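## Task

A scoop rests upright on the open, palm-up hand. Rotate it so that it is still upright and its mouth points toward the thumb side of the hand. Only the palm, fingers and thumb may touch it; the task fails if it contacts anything else or leaves the hand. The arm and wrist must not move and the palm must stay facing up throughout, or the task fails. To finish, bring everything to rest with no hand motor overloaded or near overload (a motor dead from the very start is ignored), then declare completion. The hand is then flattened automatically, and the scoop must not drop lower while this happens and must still meet the goal.

## Robot and tools

Robot: one six-joint arm carrying a right hand with sixteen motors (index, middle and ring fingers plus a thumb). In these tasks the arm must not move, so all work is done by the finger motors; the pose part of every row should be zeros.

Frames. All printed poses, targets and camera poses are in the arm's base frame, which is almost aligned with the scene frame: origin on the table under the base, +z up, +y to the left when looking along +x. The hand point sits in front of the palm where thumb tip meets index and middle tips. Hand axes: +z runs along straightened fingers toward the tips; +x crosses the palm pointing away from the thumb (so the thumb side is -x); +y points out of the palm face, which lies at y = -0.062 m. Finger knuckles are at z = -0.017 m, straight fingertips 0.139 m beyond; bending fingers moves the tips toward +y. A rigid mast at the wrist (x +0.05 to +0.10, z -0.16 to -0.11, up to y = +0.06 m) can collide with objects. Fingertips have grippy rubber caps; the rest of the hand is slippery.

execute_actions(actions, cameras). actions is a list of actions; each action is a list of 1 to 15 rows; each row is one control step of 1/30 s, and if fewer than 15 rows are given the last one repeats for the remaining steps. A row is 24 numbers, each in [-1, 1]: dx, dy, dz, rx, ry, rz, then sixteen hand goals, then current_limit, then speed. The first six are an offset of the hand point from the Hand target as it stood when the action began (every row counts from that same start), along base-frame axes; 1.0 equals 0.6 m or 180 degrees; rx, ry, rz form one rotation vector about the Hand target position. Keep them all 0 here. Note that an all-zero offset still re-requests the Hand target, so if the hand rested short of it the arm could creep; check the state line. The sixteen hand numbers are absolute goal angles, scaled between each hinge's two stops. current_limit sets all motor current caps: -1 gives 0 mA, +1 gives 550 mA, floor 11 mA; a low cap also slows hinges and may be too weak to lift a finger. speed sets how fast set-points run: (speed+1)/2 times 5.9 rad/s. Defaults at start: current_limit +0.4, speed -0.6; whatever you last wrote persists. To hold the hand unchanged, resend the same sixteen numbers, current_limit and speed (0 is itself a command). An empty actions list just returns state and images. cameras: list of names, null or ["all"] for all, [] for none.

Hand number order (use this order for rows and all hand readouts): index_mcp, index_abd, index_pip, index_dip, middle_mcp, middle_abd, middle_pip, middle_dip, ring_mcp, ring_abd, ring_pip, ring_dip, thumb_cmc, thumb_axl, thumb_mcp, thumb_ipl. Brackets give degrees at +1, degrees at -1, and the straight value. Fingers: _mcp curls at the knuckle toward the palm (+128, -18; -0.75); _abd swings the finger sideways away from the thumb (+60, -60; +0.00); _pip middle joint (+108, -29; -0.58); _dip end joint (+117, -21; -0.70). thumb_cmc brings the thumb from lying beside the palm round in front of it (+120, -20; -0.71); thumb_axl rolls the thumb about its length (+140, -27; -0.68); thumb_mcp (+109, -69; -0.23) and thumb_ipl (+108, -77; -0.17) bend it, toward +z when axl is straight, and in the cmc swing direction when axl is at +0.40.

move(target, speed, blend, blocking, cameras) drives the hand point along a straight path. target is one 24-number row or a list of up to 15 rows, each an offset from the current Hand target (not from the previous row), same scale as above. speed 0.002 to 0.5 m/s (default 0.25; turns up to twice that in rad/s); blend in m rounds corners; blocking=false returns after about 0.5 s while motion continues. Hand numbers are sent at the start and at each waypoint once things are at rest. Its result adds a move: line (done, off_target, moving, held, fault) and limits such as paced or held. Since the arm must stay put, move is of little use here.

wait(seconds 0 to 10) lets time pass holding the last command. stop brakes a running move. zoom_image(camera, region [x0, y0, x1, y1] in pixels, at most 504 by 504) enlarges part of the latest image from cam_head_left, cam_head_right or cam_wrist (each 672x504). finished_scene(scene) ends the current scene (give its number) irreversibly; call it only once the object is correctly placed and all is still.

Results: position in metres and quaternion wxyz of the hand point, the Hand target, joint positions, velocities ("within noise" when still) and torques, step readings of position, and per motor: hand_goal, hand_measured (same scale), hand_current_ma (positive pushes toward -1), hand_state (moving, goal, blocked, overload), plus hand_current_limit and hand_speed. A finger presses only while its goal lies past the object's surface. A motor at 495 mA or more accumulates seconds (and loses them when below); at 5 s it shuts off for 10 s and then snaps to its goal. A motor showing overload from the first reading is dead for good and limp. After a HAND FAULT line, further robot calls in that same reply are skipped. MOTOR HOT appears at 85 °C; at 100 °C the arm drops.

Avoid: moving the arm or tilting the palm, letting the object touch the mast or anything else, flicking it off the hand, hard squeezes that approach the current threshold, and finishing while a motor is still pressing or moving. Random brief pushes may disturb the object.

Each tool is called after "Call:" as name([rows], argument=value, ...), one row to a line, values as JSON.

## Session

Call:
execute_actions(actions=[])

Scene clock: 0.00 s.
end_effector_position=(+0.5008, -0.0167, +0.4088) hand_goal=(-0.754, +0.000, -0.576, -0.696, -0.754, +0.000, -0.576, -0.696, -0.754, +0.000, -0.576, -0.696, +0.104, -0.540, -0.162, -0.106) hand_measured=(-0.766, +0.000, -0.578, -0.696, -0.768, +0.000, -0.578, -0.696, -0.764, +0.000, -0.578, -0.696, +0.088, -0.542, -0.164, -0.108) hand_current_ma=(-16, +0, -1, +0, -22, +0, -1, +0, -15, +0, -1, +0, -24, -3, -1, -2) hand_state=(goal, goal, goal, goal, goal, goal, goal, goal, goal, goal, goal, goal, goal, goal, goal, goal) hand_current_limit=0.40 hand_speed=-0.60 end_effector_quat_wxyz=(+0.515, +0.507, +0.483, +0.495)
Joint positions: [0.043 1.128 0.629 0.519 0.087 0.002]
Joint velocities: within noise
Joint torques (N m): no reading
Motor temperatures (°C): [27 30 34 27 28 25]
Heat: hottest elbow 34 °C.
Hand target: +0.5035, -0.0166, +0.4231; +0.521, +0.500, +0.475, +0.502

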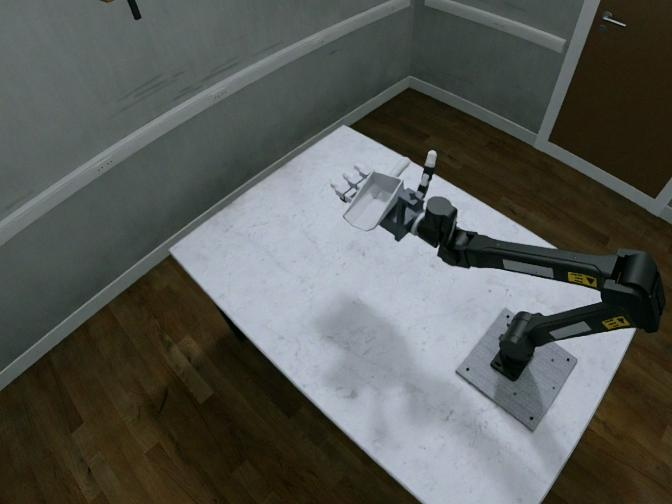

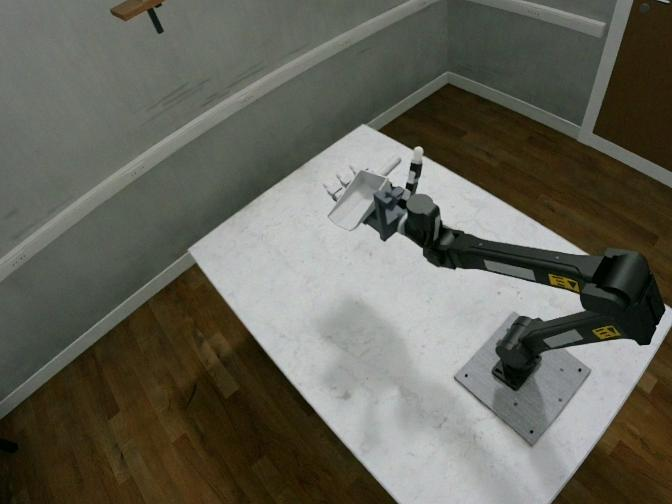

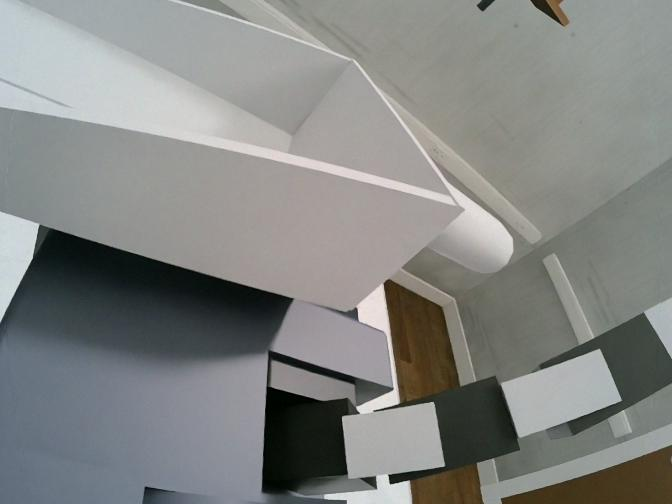

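Call:
zoom_image(camera="cam_head_left", region=[320, 130, 470, 250])

Call:
zoom_image(camera="cam_head_right", region=[310, 130, 460, 250])

Call:
zoom_image(camera="cam_wrist", region=[0, 0, 504, 504])

Scaled by 3.360.

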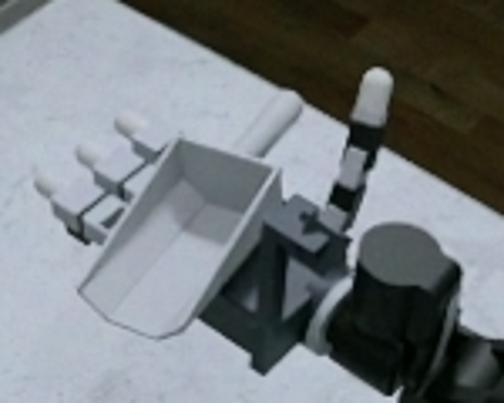

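Scaled by 3.360.

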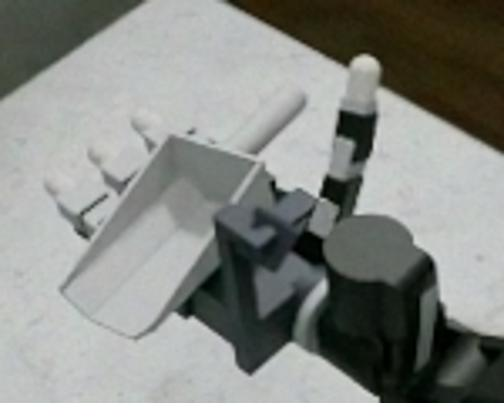

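Scaled by 1.000.

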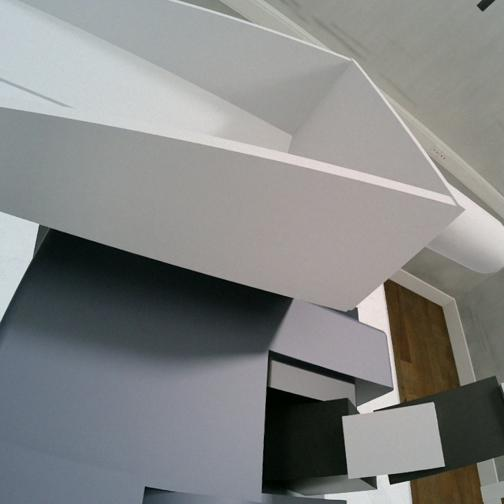

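Call:
zoom_image(camera="cam_head_left", region=[335, 145, 435, 235])

Call:
zoom_image(camera="cam_head_right", region=[320, 145, 420, 235])

Scaled by 5.040.

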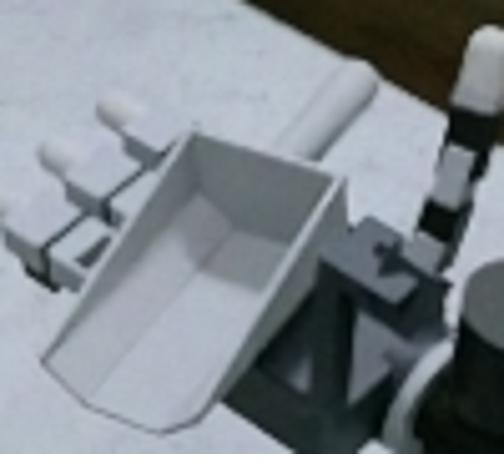

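Scaled by 5.040.

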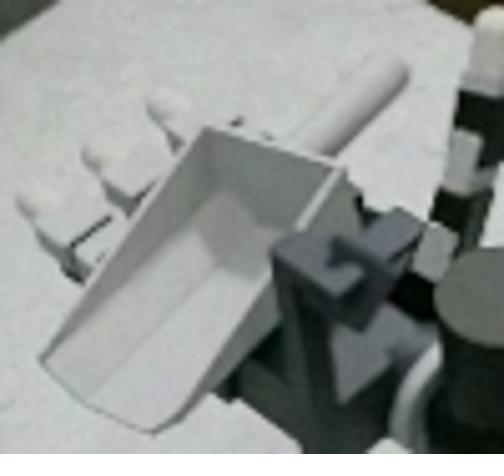

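Call:
execute_actions([
  [[0,0,0,0,0,0,-0.754,0,-0.576,-0.696,-0.754,0,-0.576,-0.696,-0.754,0,-0.576,-0.696,-0.286,-0.54,-0.162,-0.106,0.4,-0.7]],
])

Call:
zoom_image(camera="cam_head_left", region=[335, 145, 455, 245])

Call:
zoom_image(camera="cam_head_right", region=[320, 135, 440, 235])

Scene clock: 29.20 s.
end_effector_position=(+0.5008, -0.0167, +0.4088) hand_goal=(-0.754, +0.000, -0.576, -0.696, -0.754, +0.000, -0.576, -0.696, -0.754, +0.000, -0.576, -0.696, -0.286, -0.540, -0.162, -0.106) hand_measured=(-0.766, +0.000, -0.578, -0.696, -0.768, +0.000, -0.578, -0.696, -0.764, +0.000, -0.578, -0.696, -0.294, -0.542, -0.164, -0.108) hand_current_ma=(-16, +0, -1, +0, -22, +0, -1, +0, -15, +0, -1, +0, -11, -3, -1, -2) hand_state=(goal, goal, goal, goal, goal, goal, goal, goal, goal, goal, goal, goal, goal, goal, goal, goal) hand_current_limit=0.40 hand_speed=-0.70 end_effector_quat_wxyz=(+0.515, +0.507, +0.483, +0.495)
Joint positions: [0.043 1.128 0.629 0.519 0.087 0.002]
Joint velocities: within noise
Joint torques (N m): [0.85 -7.65 12.55 3.3 -0.11 -0.16]
Motor temperatures (°C): [27 30 39 28 28 25]
Heat: hottest elbow 39 °C.
Hand target: +0.5035, -0.0166, +0.4231; +0.521, +0.500, +0.475, +0.502
Off the commanded pose: 0.015 m, 2 deg.
Step readings (end_effector_position):
0: (+0.5008, -0.0167, +0.4088)
1: (+0.5008, -0.0167, +0.4088)
2: (+0.5008, -0.0167, +0.4088)
4: (+0.5008, -0.0167, +0.4088)
8: (+0.5008, -0.0167, +0.4088)
15: (+0.5008, -0.0167, +0.4088)

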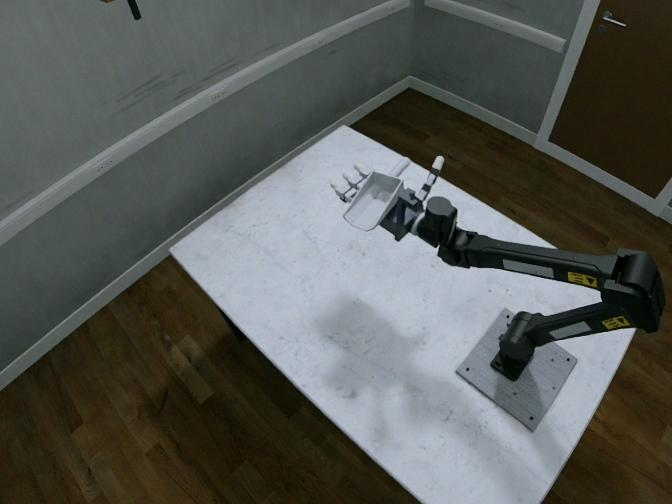

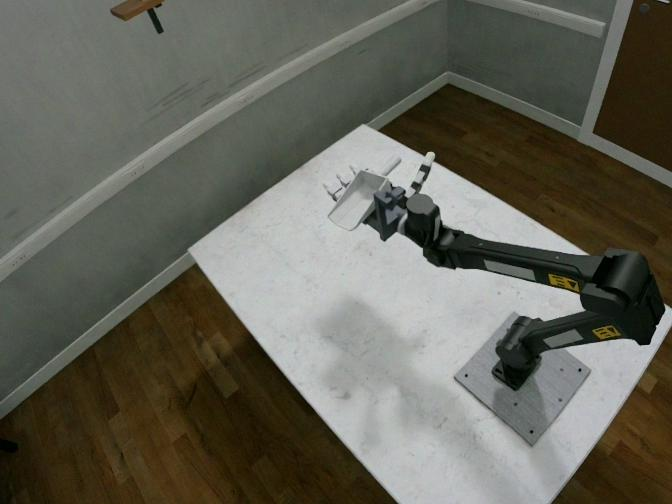

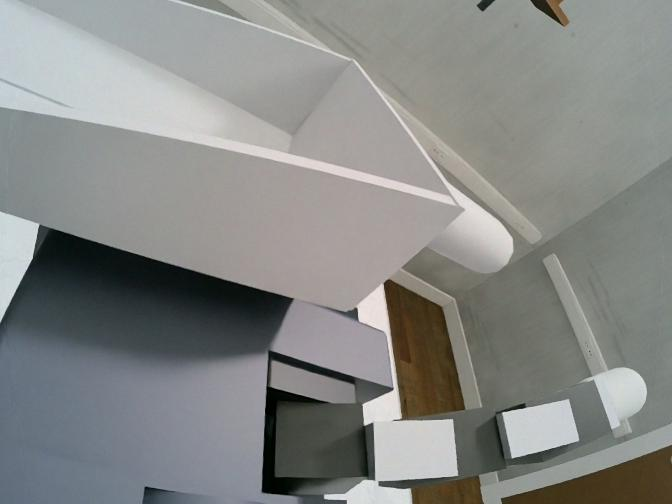

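Scaled by 4.200.

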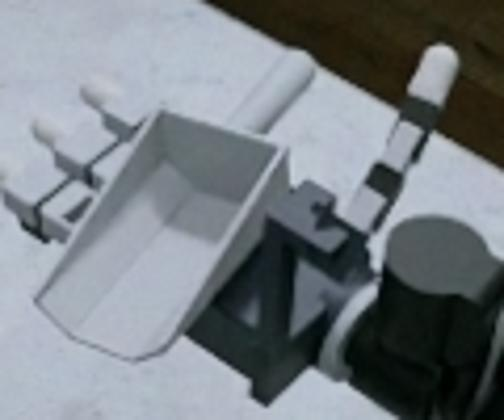

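Scaled by 4.200.

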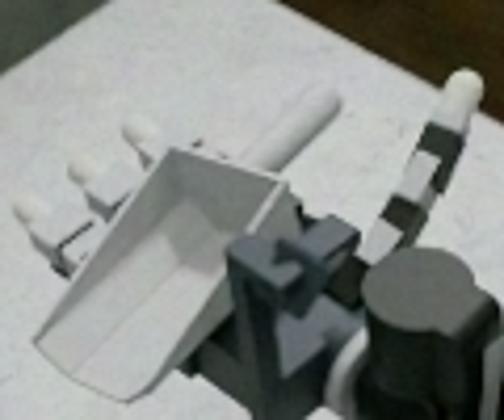

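Call:
execute_actions([
  [[0,0,0,0,0,0,-0.9,-0.9,-0.576,-0.696,-0.754,0,-0.576,-0.696,-0.754,0,-0.576,-0.696,-0.286,-0.54,-0.162,-0.106,0.4,-0.7]],
  [[0,0,0,0,0,0,-0.9,-0.9,-0.576,-0.696,-0.754,0,-0.576,-0.696,-0.754,0,-0.576,-0.696,-0.286,-0.6,0.2,-0.106,0.4,-0.8]],
])

Call:
zoom_image(camera="cam_head_left", region=[335, 145, 455, 245])

Call:
zoom_image(camera="cam_head_right", region=[320, 135, 440, 235])

Scene clock: 44.87 s.
end_effector_position=(+0.5008, -0.0167, +0.4088) hand_goal=(-0.900, -0.900, -0.576, -0.696, -0.754, +0.000, -0.576, -0.696, -0.754, +0.000, -0.576, -0.696, -0.286, -0.600, +0.200, -0.106) hand_measured=(-0.910, -0.896, -0.578, -0.696, -0.768, +0.000, -0.578, -0.696, -0.764, +0.000, -0.578, -0.696, -0.294, -0.602, +0.200, -0.108) hand_current_ma=(-12, +3, -1, +0, -22, +0, -1, +0, -15, +0, -1, +0, -11, -1, +0, -1) hand_state=(goal, goal, goal, goal, goal, goal, goal, goal, goal, goal, goal, goal, goal, goal, goal, goal) hand_current_limit=0.40 hand_speed=-0.80 end_effector_quat_wxyz=(+0.515, +0.507, +0.483, +0.495)
Joint positions: [0.043 1.128 0.629 0.519 0.087 0.002]
Joint velocities: within noise
Joint torques (N m): [0.79 -7.71 12.59 3.29 -0.11 -0.17]
Motor temperatures (°C): [27 30 41 28 28 25]
Heat: hottest elbow 41 °C.
Hand target: +0.5035, -0.0166, +0.4231; +0.521, +0.500, +0.475, +0.502
Off the commanded pose: 0.015 m, 2 deg.
Step readings (end_effector_position):
0: (+0.5008, -0.0167, +0.4088)
1: (+0.5008, -0.0167, +0.4088)
2: (+0.5008, -0.0167, +0.4088)
4: (+0.5008, -0.0167, +0.4088)
8: (+0.5008, -0.0167, +0.4088)
15: (+0.5008, -0.0167, +0.4088)
16: (+0.5008, -0.0167, +0.4088)
17: (+0.5008, -0.0167, +0.4088)
19: (+0.5008, -0.0167, +0.4088)
23: (+0.5008, -0.0167, +0.4088)
30: (+0.5008, -0.0167, +0.4088)

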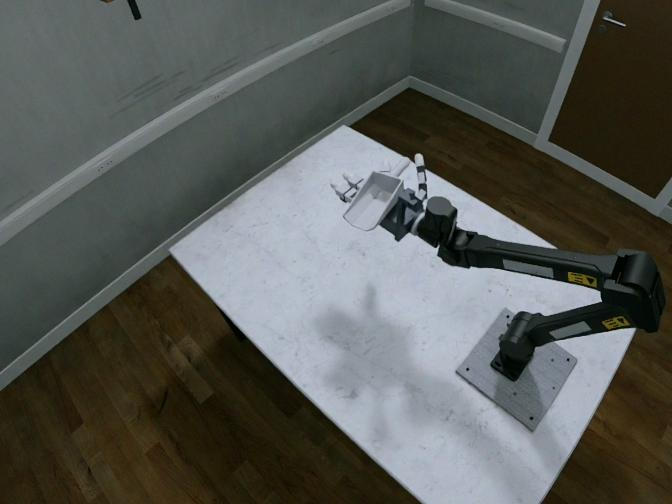

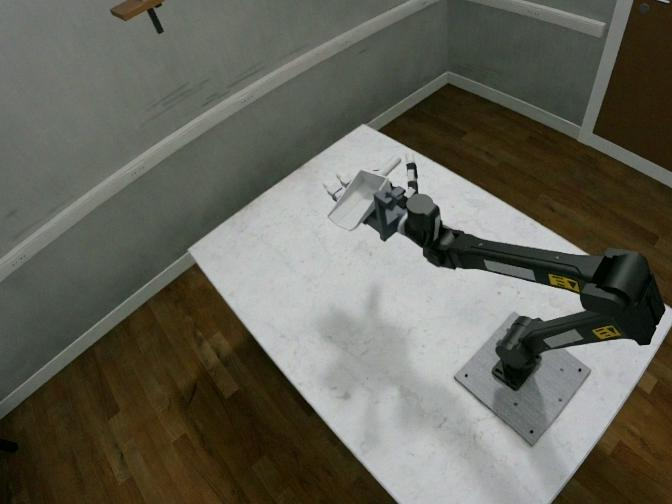

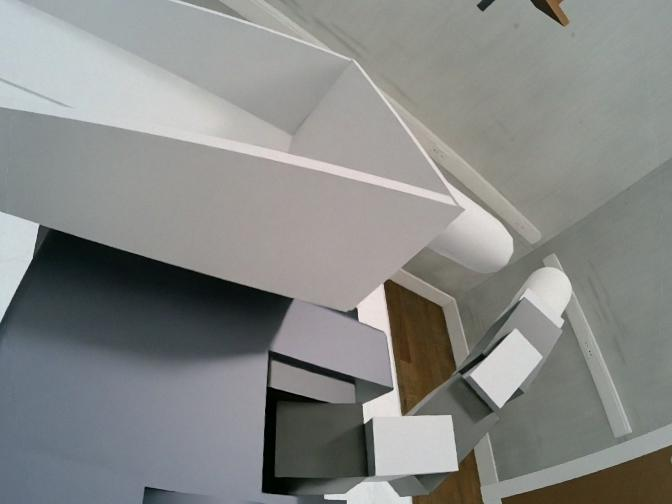

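Scaled by 4.200.

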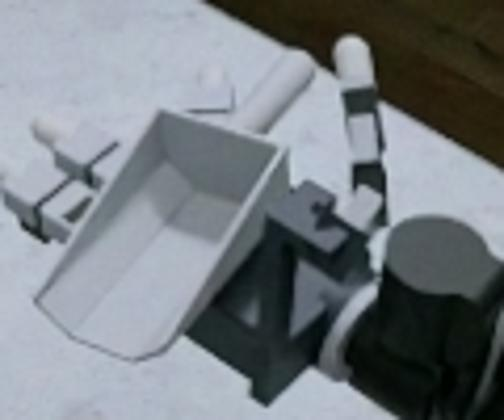

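Scaled by 4.200.

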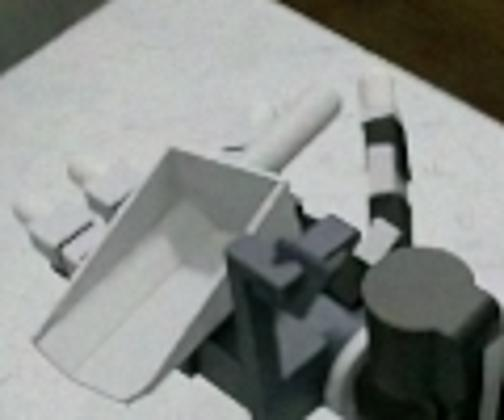

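Call:
execute_actions([
  [[0,0,0,0,0,0,-0.9,-0.9,-0.576,-0.696,-0.754,0,-0.576,-0.696,-0.754,0,-0.576,-0.696,-0.286,-0.68,-0.225,-0.168,0.4,-0.7]],
  [[0,0,0,0,0,0,-0.9,-0.9,-0.576,-0.696,-0.754,0,-0.576,-0.696,-0.754,0,-0.576,-0.696,0.9,-0.68,-0.225,-0.168,0.4,-0.7]],
])

Call:
zoom_image(camera="cam_head_left", region=[335, 125, 455, 225])

Call:
zoom_image(camera="cam_head_right", region=[320, 125, 440, 225])

Scene clock: 57.07 s.
end_effector_position=(+0.5008, -0.0167, +0.4088) hand_goal=(-0.900, -0.900, -0.576, -0.696, -0.754, +0.000, -0.576, -0.696, -0.754, +0.000, -0.576, -0.696, +0.900, -0.680, -0.226, -0.168) hand_measured=(-0.910, -0.896, -0.578, -0.696, -0.768, +0.000, -0.578, -0.696, -0.764, +0.000, -0.578, -0.696, +0.902, -0.680, -0.224, -0.166) hand_current_ma=(-12, +3, -1, +0, -22, +0, -1, +0, -15, +0, -1, +0, +2, +0, +2, +2) hand_state=(goal, goal, goal, goal, goal, goal, goal, goal, goal, goal, goal, goal, goal, goal, goal, goal) hand_current_limit=0.40 hand_speed=-0.70 end_effector_quat_wxyz=(+0.515, +0.507, +0.483, +0.495)
Joint positions: [0.043 1.128 0.629 0.519 0.087 0.002]
Joint velocities: within noise
Joint torques (N m): [0.79 -7.65 12.55 3.26 -0.11 -0.09]
Motor temperatures (°C): [27 30 42 28 28 25]
Heat: hottest elbow 42 °C.
Hand target: +0.5035, -0.0166, +0.4231; +0.521, +0.500, +0.475, +0.502
Off the commanded pose: 0.015 m, 2 deg.
Step readings (end_effector_position):
0: (+0.5008, -0.0167, +0.4088)
1: (+0.5008, -0.0167, +0.4088)
2: (+0.5008, -0.0167, +0.4088)
4: (+0.5008, -0.0167, +0.4088)
8: (+0.5008, -0.0167, +0.4088)
15: (+0.5008, -0.0167, +0.4088)
16: (+0.5008, -0.0167, +0.4088)
17: (+0.5008, -0.0167, +0.4088)
19: (+0.5008, -0.0167, +0.4088)
23: (+0.5008, -0.0167, +0.4088)
30: (+0.5008, -0.0167, +0.4088)

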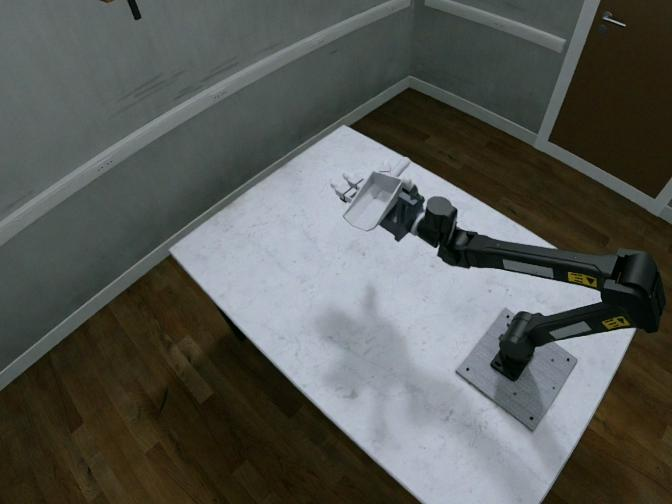

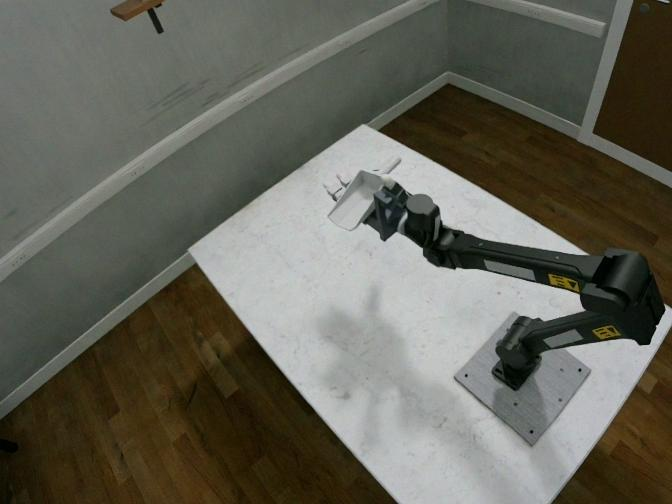

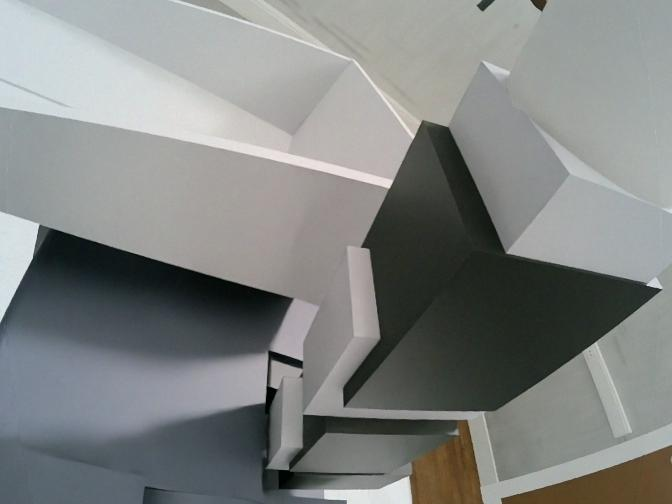

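Scaled by 4.200.

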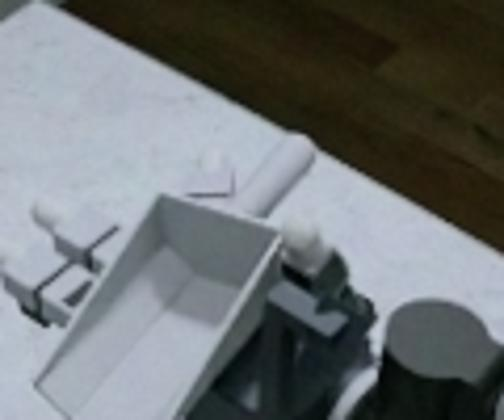

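Scaled by 4.200.

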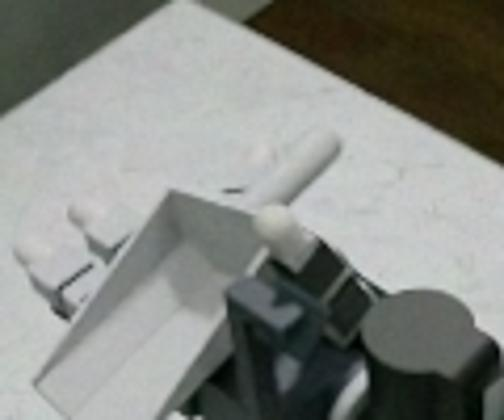

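Call:
execute_actions([
  [[0,0,0,0,0,0,-0.9,-0.9,-0.576,-0.696,-0.754,0,-0.576,-0.696,-0.754,0,-0.576,-0.696,0.9,-0.68,0.168,-0.168,0.4,-0.8]],
])

Call:
zoom_image(camera="cam_head_left", region=[335, 145, 435, 235])

Call:
zoom_image(camera="cam_head_right", region=[320, 145, 420, 235])

Scene clock: 59.30 s.
end_effector_position=(+0.5008, -0.0167, +0.4088) hand_goal=(-0.900, -0.900, -0.576, -0.696, -0.754, +0.000, -0.576, -0.696, -0.754, +0.000, -0.576, -0.696, +0.900, -0.680, +0.168, -0.168) hand_measured=(-0.910, -0.896, -0.578, -0.696, -0.770, +0.000, -0.578, -0.696, -0.766, +0.000, -0.578, -0.696, +0.896, -0.680, +0.144, -0.168) hand_current_ma=(-12, +3, -1, +0, -28, +0, -1, +0, -18, +0, -1, +0, -3, +0, -58, +0) hand_state=(goal, goal, goal, goal, goal, goal, goal, goal, goal, goal, goal, goal, goal, goal, blocked, goal) hand_current_limit=0.40 hand_speed=-0.80 end_effector_quat_wxyz=(+0.515, +0.507, +0.483, +0.495)
Joint positions: [0.043 1.128 0.629 0.519 0.087 0.002]
Joint velocities: within noise
Joint torques (N m): [0.79 -7.71 12.57 3.29 -0.11 -0.1]
Motor temperatures (°C): [27 30 42 28 28 25]
Heat: hottest elbow 42 °C.
Hand target: +0.5035, -0.0166, +0.4231; +0.521, +0.500, +0.475, +0.502
Off the commanded pose: 0.015 m, 2 deg.
Step readings (end_effector_position):
0: (+0.5008, -0.0167, +0.4088)
1: (+0.5008, -0.0167, +0.4088)
2: (+0.5008, -0.0167, +0.4088)
4: (+0.5008, -0.0167, +0.4088)
8: (+0.5008, -0.0167, +0.4088)
15: (+0.5008, -0.0167, +0.4088)

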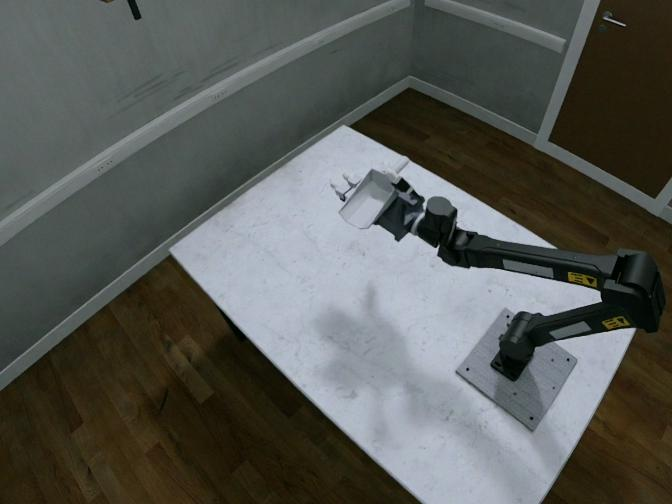

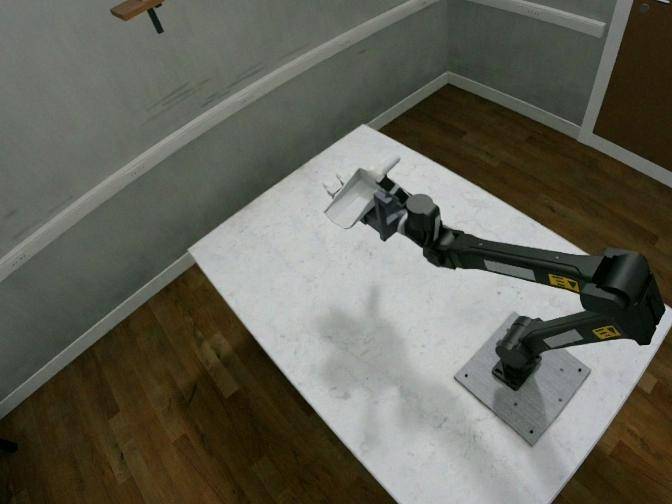

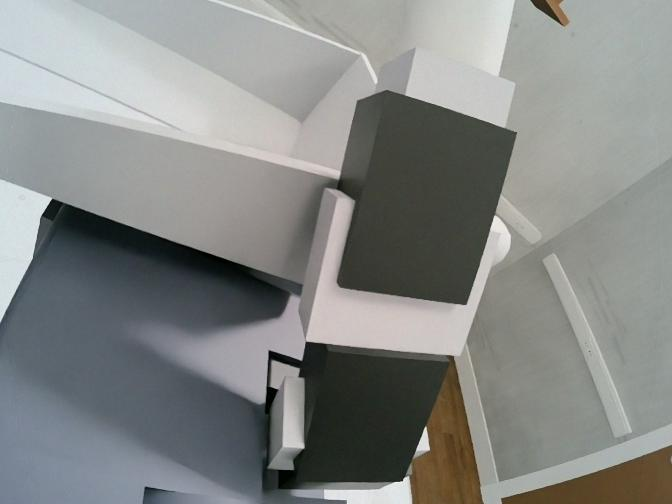

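Scaled by 5.040.

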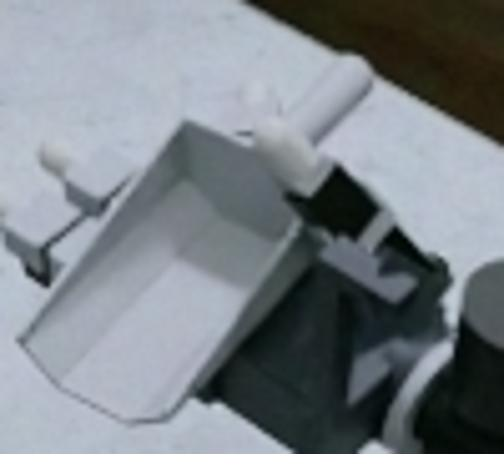

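Scaled by 5.040.

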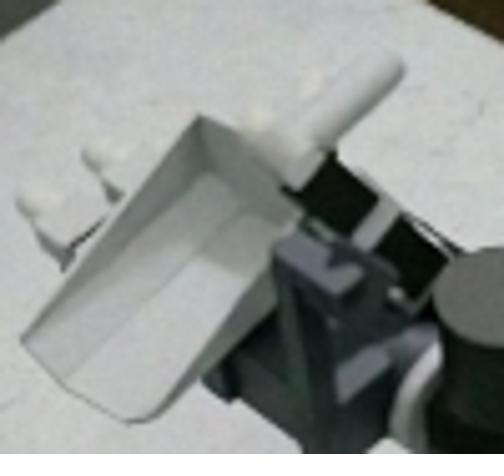

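Call:
zoom_image(camera="cam_wrist", region=[0, 0, 420, 320])

Scaled by 1.200 from the camera's 672x504 image, which has a finer 960x720 frame.

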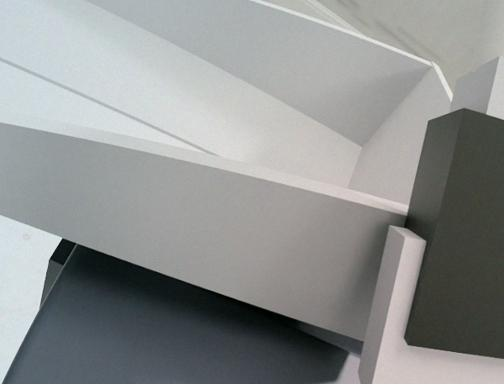

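Call:
execute_actions([
  [[0,0,0,0,0,0,-0.9,-0.9,-0.576,-0.696,-0.754,0,-0.576,-0.696,-0.754,0,-0.576,-0.696,0.9,-0.68,0.22,-0.168,0.4,-0.9]],
])

Call:
zoom_image(camera="cam_head_left", region=[335, 145, 435, 235])

Call:
zoom_image(camera="cam_wrist", region=[0, 0, 420, 320])

Scene clock: 67.17 s.
end_effector_position=(+0.5008, -0.0167, +0.4088) hand_goal=(-0.900, -0.900, -0.576, -0.696, -0.754, +0.000, -0.576, -0.696, -0.754, +0.000, -0.576, -0.696, +0.900, -0.680, +0.220, -0.168) hand_measured=(-0.910, -0.896, -0.578, -0.696, -0.770, +0.000, -0.578, -0.696, -0.766, +0.000, -0.578, -0.696, +0.892, -0.678, +0.156, -0.172) hand_current_ma=(-12, +3, -1, +0, -28, +0, -1, +0, -18, +0, -1, +0, -9, +1, -236, -5) hand_state=(goal, goal, goal, goal, goal, goal, goal, goal, goal, goal, goal, goal, goal, goal, blocked, goal) hand_current_limit=0.40 hand_speed=-0.90 end_effector_quat_wxyz=(+0.515, +0.507, +0.483, +0.495)
Joint positions: [0.043 1.128 0.629 0.519 0.087 0.002]
Joint velocities: within noise
Joint torques (N m): [0.85 -7.77 12.6 3.32 -0.11 -0.1]
Motor temperatures (°C): [27 30 43 28 28 25]
Heat: hottest elbow 43 °C.
Hand target: +0.5035, -0.0166, +0.4231; +0.521, +0.500, +0.475, +0.502
Off the commanded pose: 0.015 m, 2 deg.
Step readings (end_effector_position):
0: (+0.5008, -0.0167, +0.4088)
1: (+0.5008, -0.0167, +0.4088)
2: (+0.5008, -0.0167, +0.4088)
4: (+0.5008, -0.0167, +0.4088)
8: (+0.5008, -0.0167, +0.4088)
15: (+0.5008, -0.0167, +0.4088)

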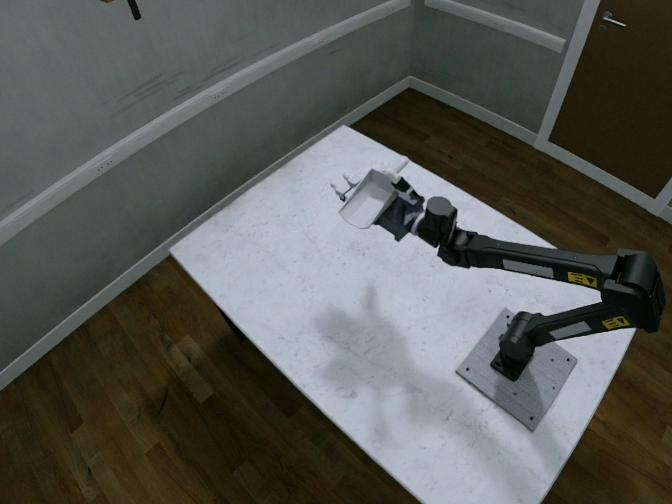

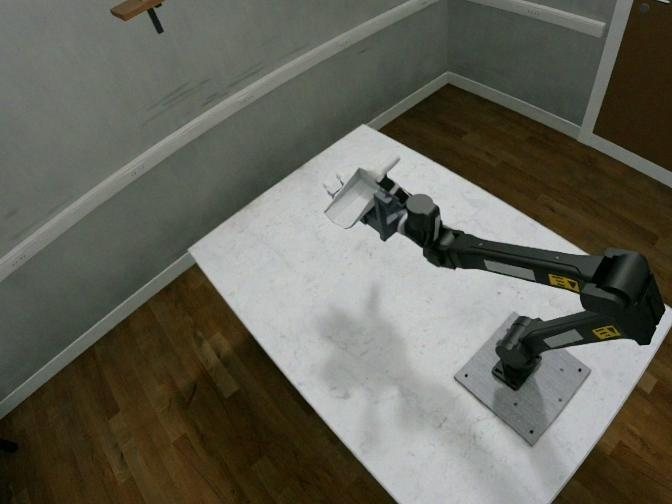

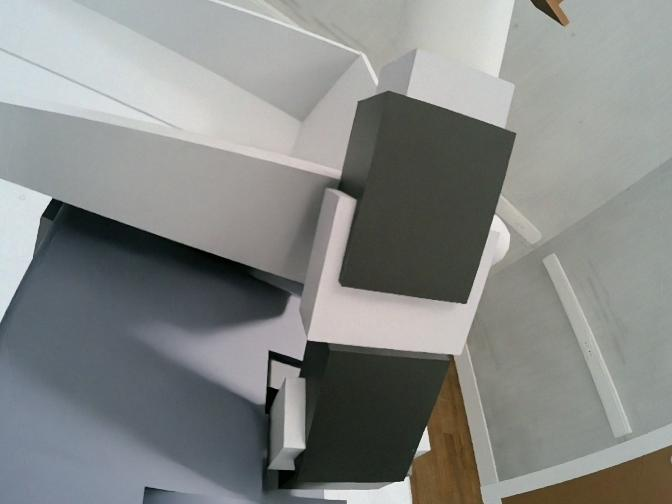

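Scaled by 5.040.

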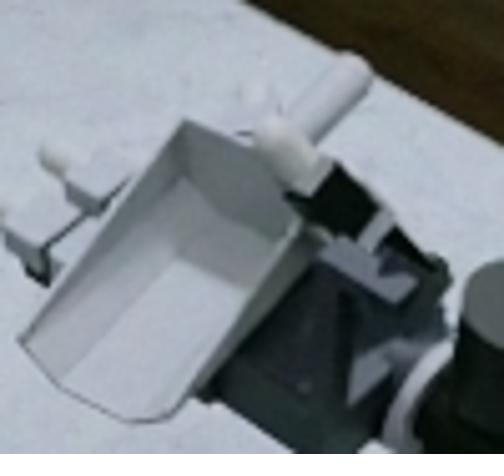

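Scaled by 1.200 from the camera's 672x504 image, which has a finer 960x720 frame.

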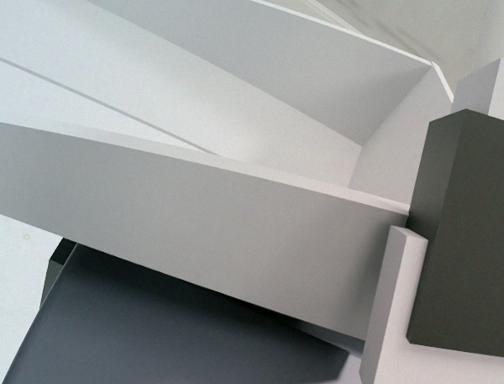

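Call:
zoom_image(camera="cam_wrist", region=[240, 60, 560, 500])

Call:
zoom_image(camera="cam_head_right", region=[340, 140, 410, 200])

Call:
zoom_image(camera="cam_head_left", region=[360, 150, 430, 210])

Scaled by 1.145 from the camera's 672x504 image, which has a finer 960x720 frame.

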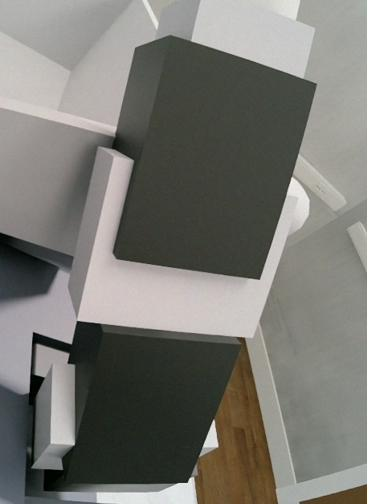

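Scaled by 7.200.

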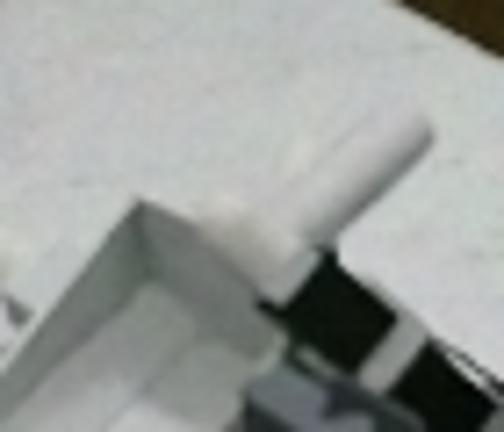

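Scaled by 7.200.

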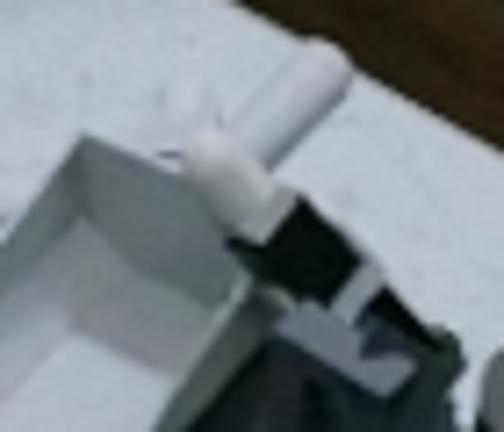

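Call:
execute_actions([
  [[0,0,0,0,0,0,-0.9,-0.9,-0.576,-0.696,-0.754,0,-0.576,-0.696,-0.754,0,-0.576,-0.696,0.9,-0.68,0.27,-0.168,0.4,-0.95]],
])

Call:
zoom_image(camera="cam_head_left", region=[335, 145, 435, 235])

Call:
zoom_image(camera="cam_wrist", region=[0, 0, 420, 320])

Scene clock: 75.40 s.
end_effector_position=(+0.5008, -0.0167, +0.4088) hand_goal=(-0.900, -0.900, -0.576, -0.696, -0.754, +0.000, -0.576, -0.696, -0.754, +0.000, -0.576, -0.696, +0.900, -0.680, +0.270, -0.168) hand_measured=(-0.910, -0.896, -0.578, -0.696, -0.772, +0.002, -0.578, -0.696, -0.766, +0.000, -0.578, -0.696, +0.888, -0.676, +0.162, -0.174) hand_current_ma=(-12, +3, -1, +0, -30, +1, -1, +0, -18, +0, -1, +0, -16, +3, -385, -11) hand_state=(goal, goal, goal, goal, goal, goal, goal, goal, goal, goal, goal, goal, goal, goal, blocked, goal) hand_current_limit=0.40 hand_speed=-0.95 end_effector_quat_wxyz=(+0.515, +0.507, +0.483, +0.495)
Joint positions: [0.043 1.128 0.629 0.519 0.087 0.002]
Joint velocities: within noise
Joint torques (N m): [0.91 -7.77 12.56 3.3 -0.11 -0.1]
Motor temperatures (°C): [27 30 44 28 28 25]
Heat: hottest elbow 44 °C.
Hand target: +0.5035, -0.0166, +0.4231; +0.521, +0.500, +0.475, +0.502
Off the commanded pose: 0.015 m, 2 deg.
Step readings (end_effector_position):
0: (+0.5008, -0.0167, +0.4088)
1: (+0.5008, -0.0167, +0.4088)
2: (+0.5008, -0.0167, +0.4088)
4: (+0.5008, -0.0167, +0.4088)
8: (+0.5008, -0.0167, +0.4088)
15: (+0.5008, -0.0167, +0.4088)

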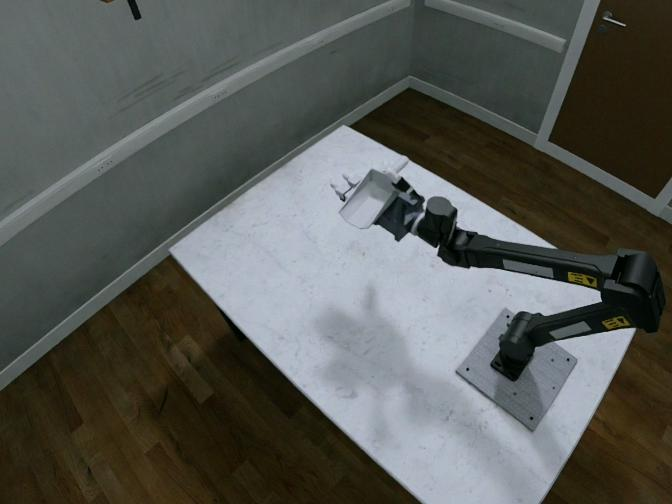

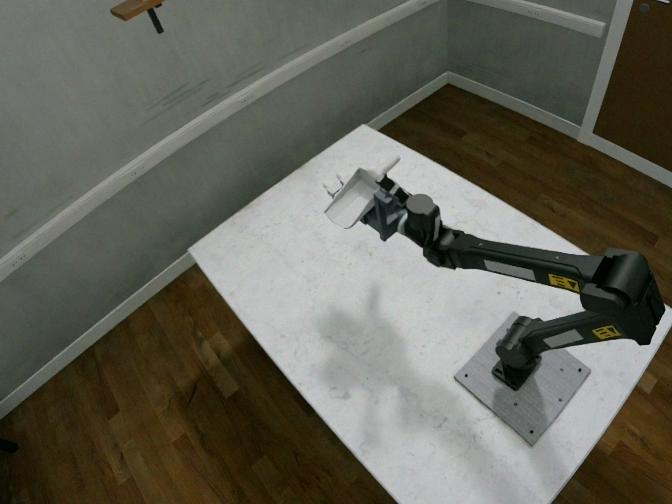

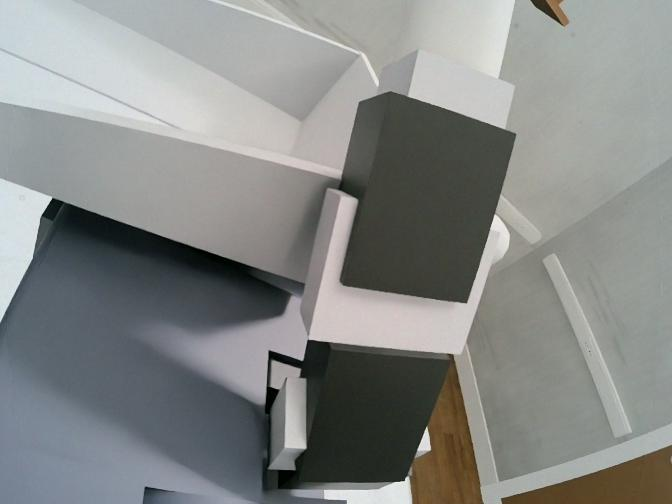

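Scaled by 5.040.

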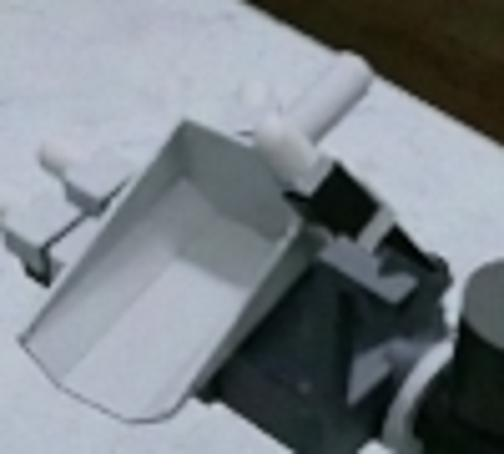

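Scaled by 1.200 from the camera's 672x504 image, which has a finer 960x720 frame.

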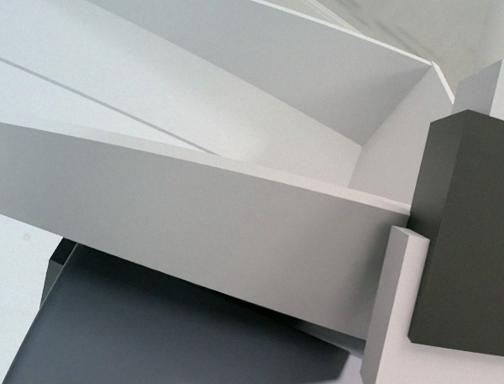

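Call:
execute_actions([
  [[0,0,0,0,0,0,-0.9,-0.9,-0.576,-0.696,-0.754,0,-0.576,-0.696,-0.754,0,-0.576,-0.696,0.9,-0.68,-0.225,-0.168,0.4,-0.8]],
  [[0,0,0,0,0,0,-0.9,-0.9,-0.576,-0.696,-0.754,0,-0.576,-0.696,-0.754,0,-0.576,-0.696,0.9,-0.68,-0.225,-0.168,0.4,-0.8]],
  [[0,0,0,0,0,0,-0.754,0.0,-0.576,-0.696,-0.754,0,-0.576,-0.696,-0.754,0,-0.576,-0.696,0.571,0.281,-0.225,0.265,0.4,-0.7]],
])

Call:
zoom_image(camera="cam_head_left", region=[335, 145, 435, 235])

Call:
zoom_image(camera="cam_head_right", region=[320, 145, 420, 235])

Scene clock: 102.30 s.
end_effector_position=(+0.5008, -0.0167, +0.4088) hand_goal=(-0.754, +0.000, -0.576, -0.696, -0.754, +0.000, -0.576, -0.696, -0.754, +0.000, -0.576, -0.696, +0.570, +0.280, -0.226, +0.264) hand_measured=(-0.778, -0.002, -0.578, -0.696, -0.772, +0.002, -0.578, -0.696, -0.766, +0.000, -0.578, -0.696, +0.572, +0.278, -0.224, +0.264) hand_current_ma=(-48, -2, -1, +0, -30, +1, -1, +0, -18, +0, -1, +0, +2, -2, +3, -1) hand_state=(blocked, goal, goal, goal, goal, goal, goal, goal, goal, goal, goal, goal, goal, goal, goal, goal) hand_current_limit=0.40 hand_speed=-0.70 end_effector_quat_wxyz=(+0.515, +0.507, +0.483, +0.495)
Joint positions: [0.043 1.128 0.629 0.519 0.087 0.002]
Joint velocities: within noise
Joint torques (N m): [0.91 -7.65 12.59 3.29 -0.11 -0.09]
Motor temperatures (°C): [27 30 45 28 28 25]
Heat: hottest elbow 45 °C.
Hand target: +0.5035, -0.0166, +0.4231; +0.521, +0.500, +0.475, +0.502
Off the commanded pose: 0.015 m, 2 deg.
Step readings (end_effector_position):
0: (+0.5008, -0.0167, +0.4088)
1: (+0.5008, -0.0167, +0.4088)
2: (+0.5008, -0.0167, +0.4088)
4: (+0.5008, -0.0167, +0.4088)
8: (+0.5008, -0.0167, +0.4088)
15: (+0.5008, -0.0167, +0.4088)
16: (+0.5008, -0.0167, +0.4088)
17: (+0.5008, -0.0167, +0.4088)
19: (+0.5008, -0.0167, +0.4088)
23: (+0.5008, -0.0167, +0.4088)
30: (+0.5008, -0.0167, +0.4088)
31: (+0.5008, -0.0167, +0.4088)
32: (+0.5008, -0.0167, +0.4088)
34: (+0.5008, -0.0167, +0.4088)
38: (+0.5008, -0.0167, +0.4088)
45: (+0.5008, -0.0167, +0.4088)

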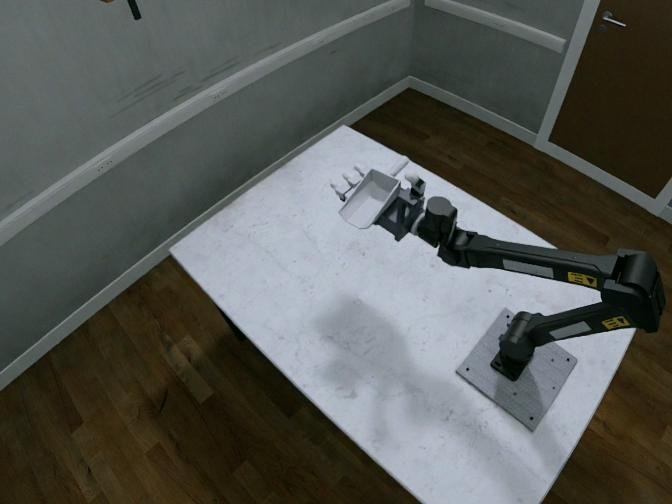

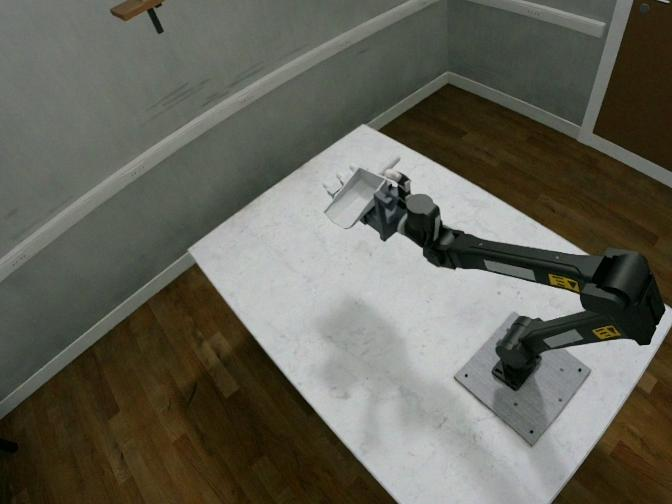

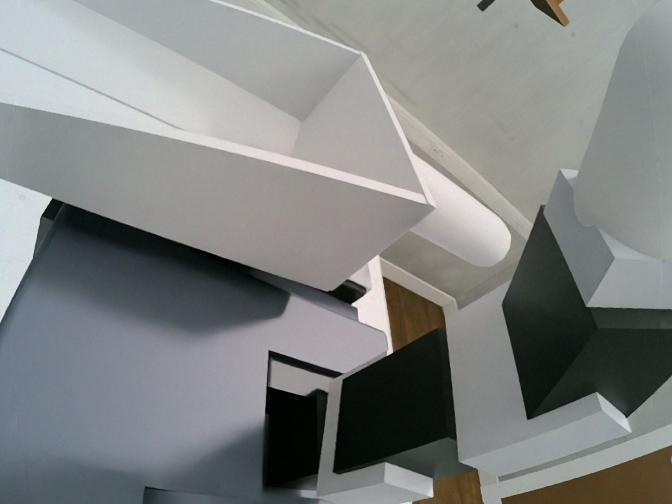

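Scaled by 5.040.

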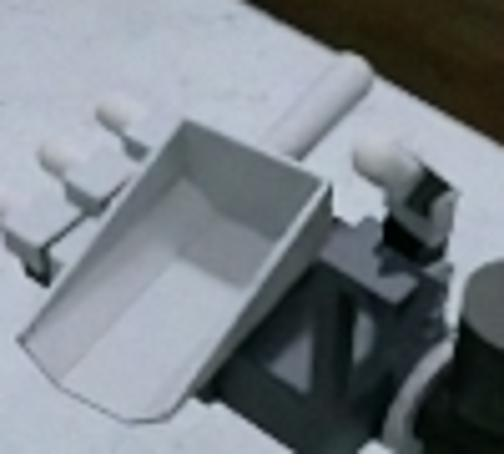

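Scaled by 5.040.

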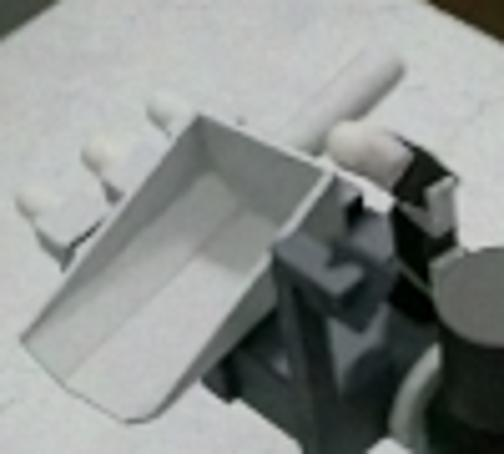

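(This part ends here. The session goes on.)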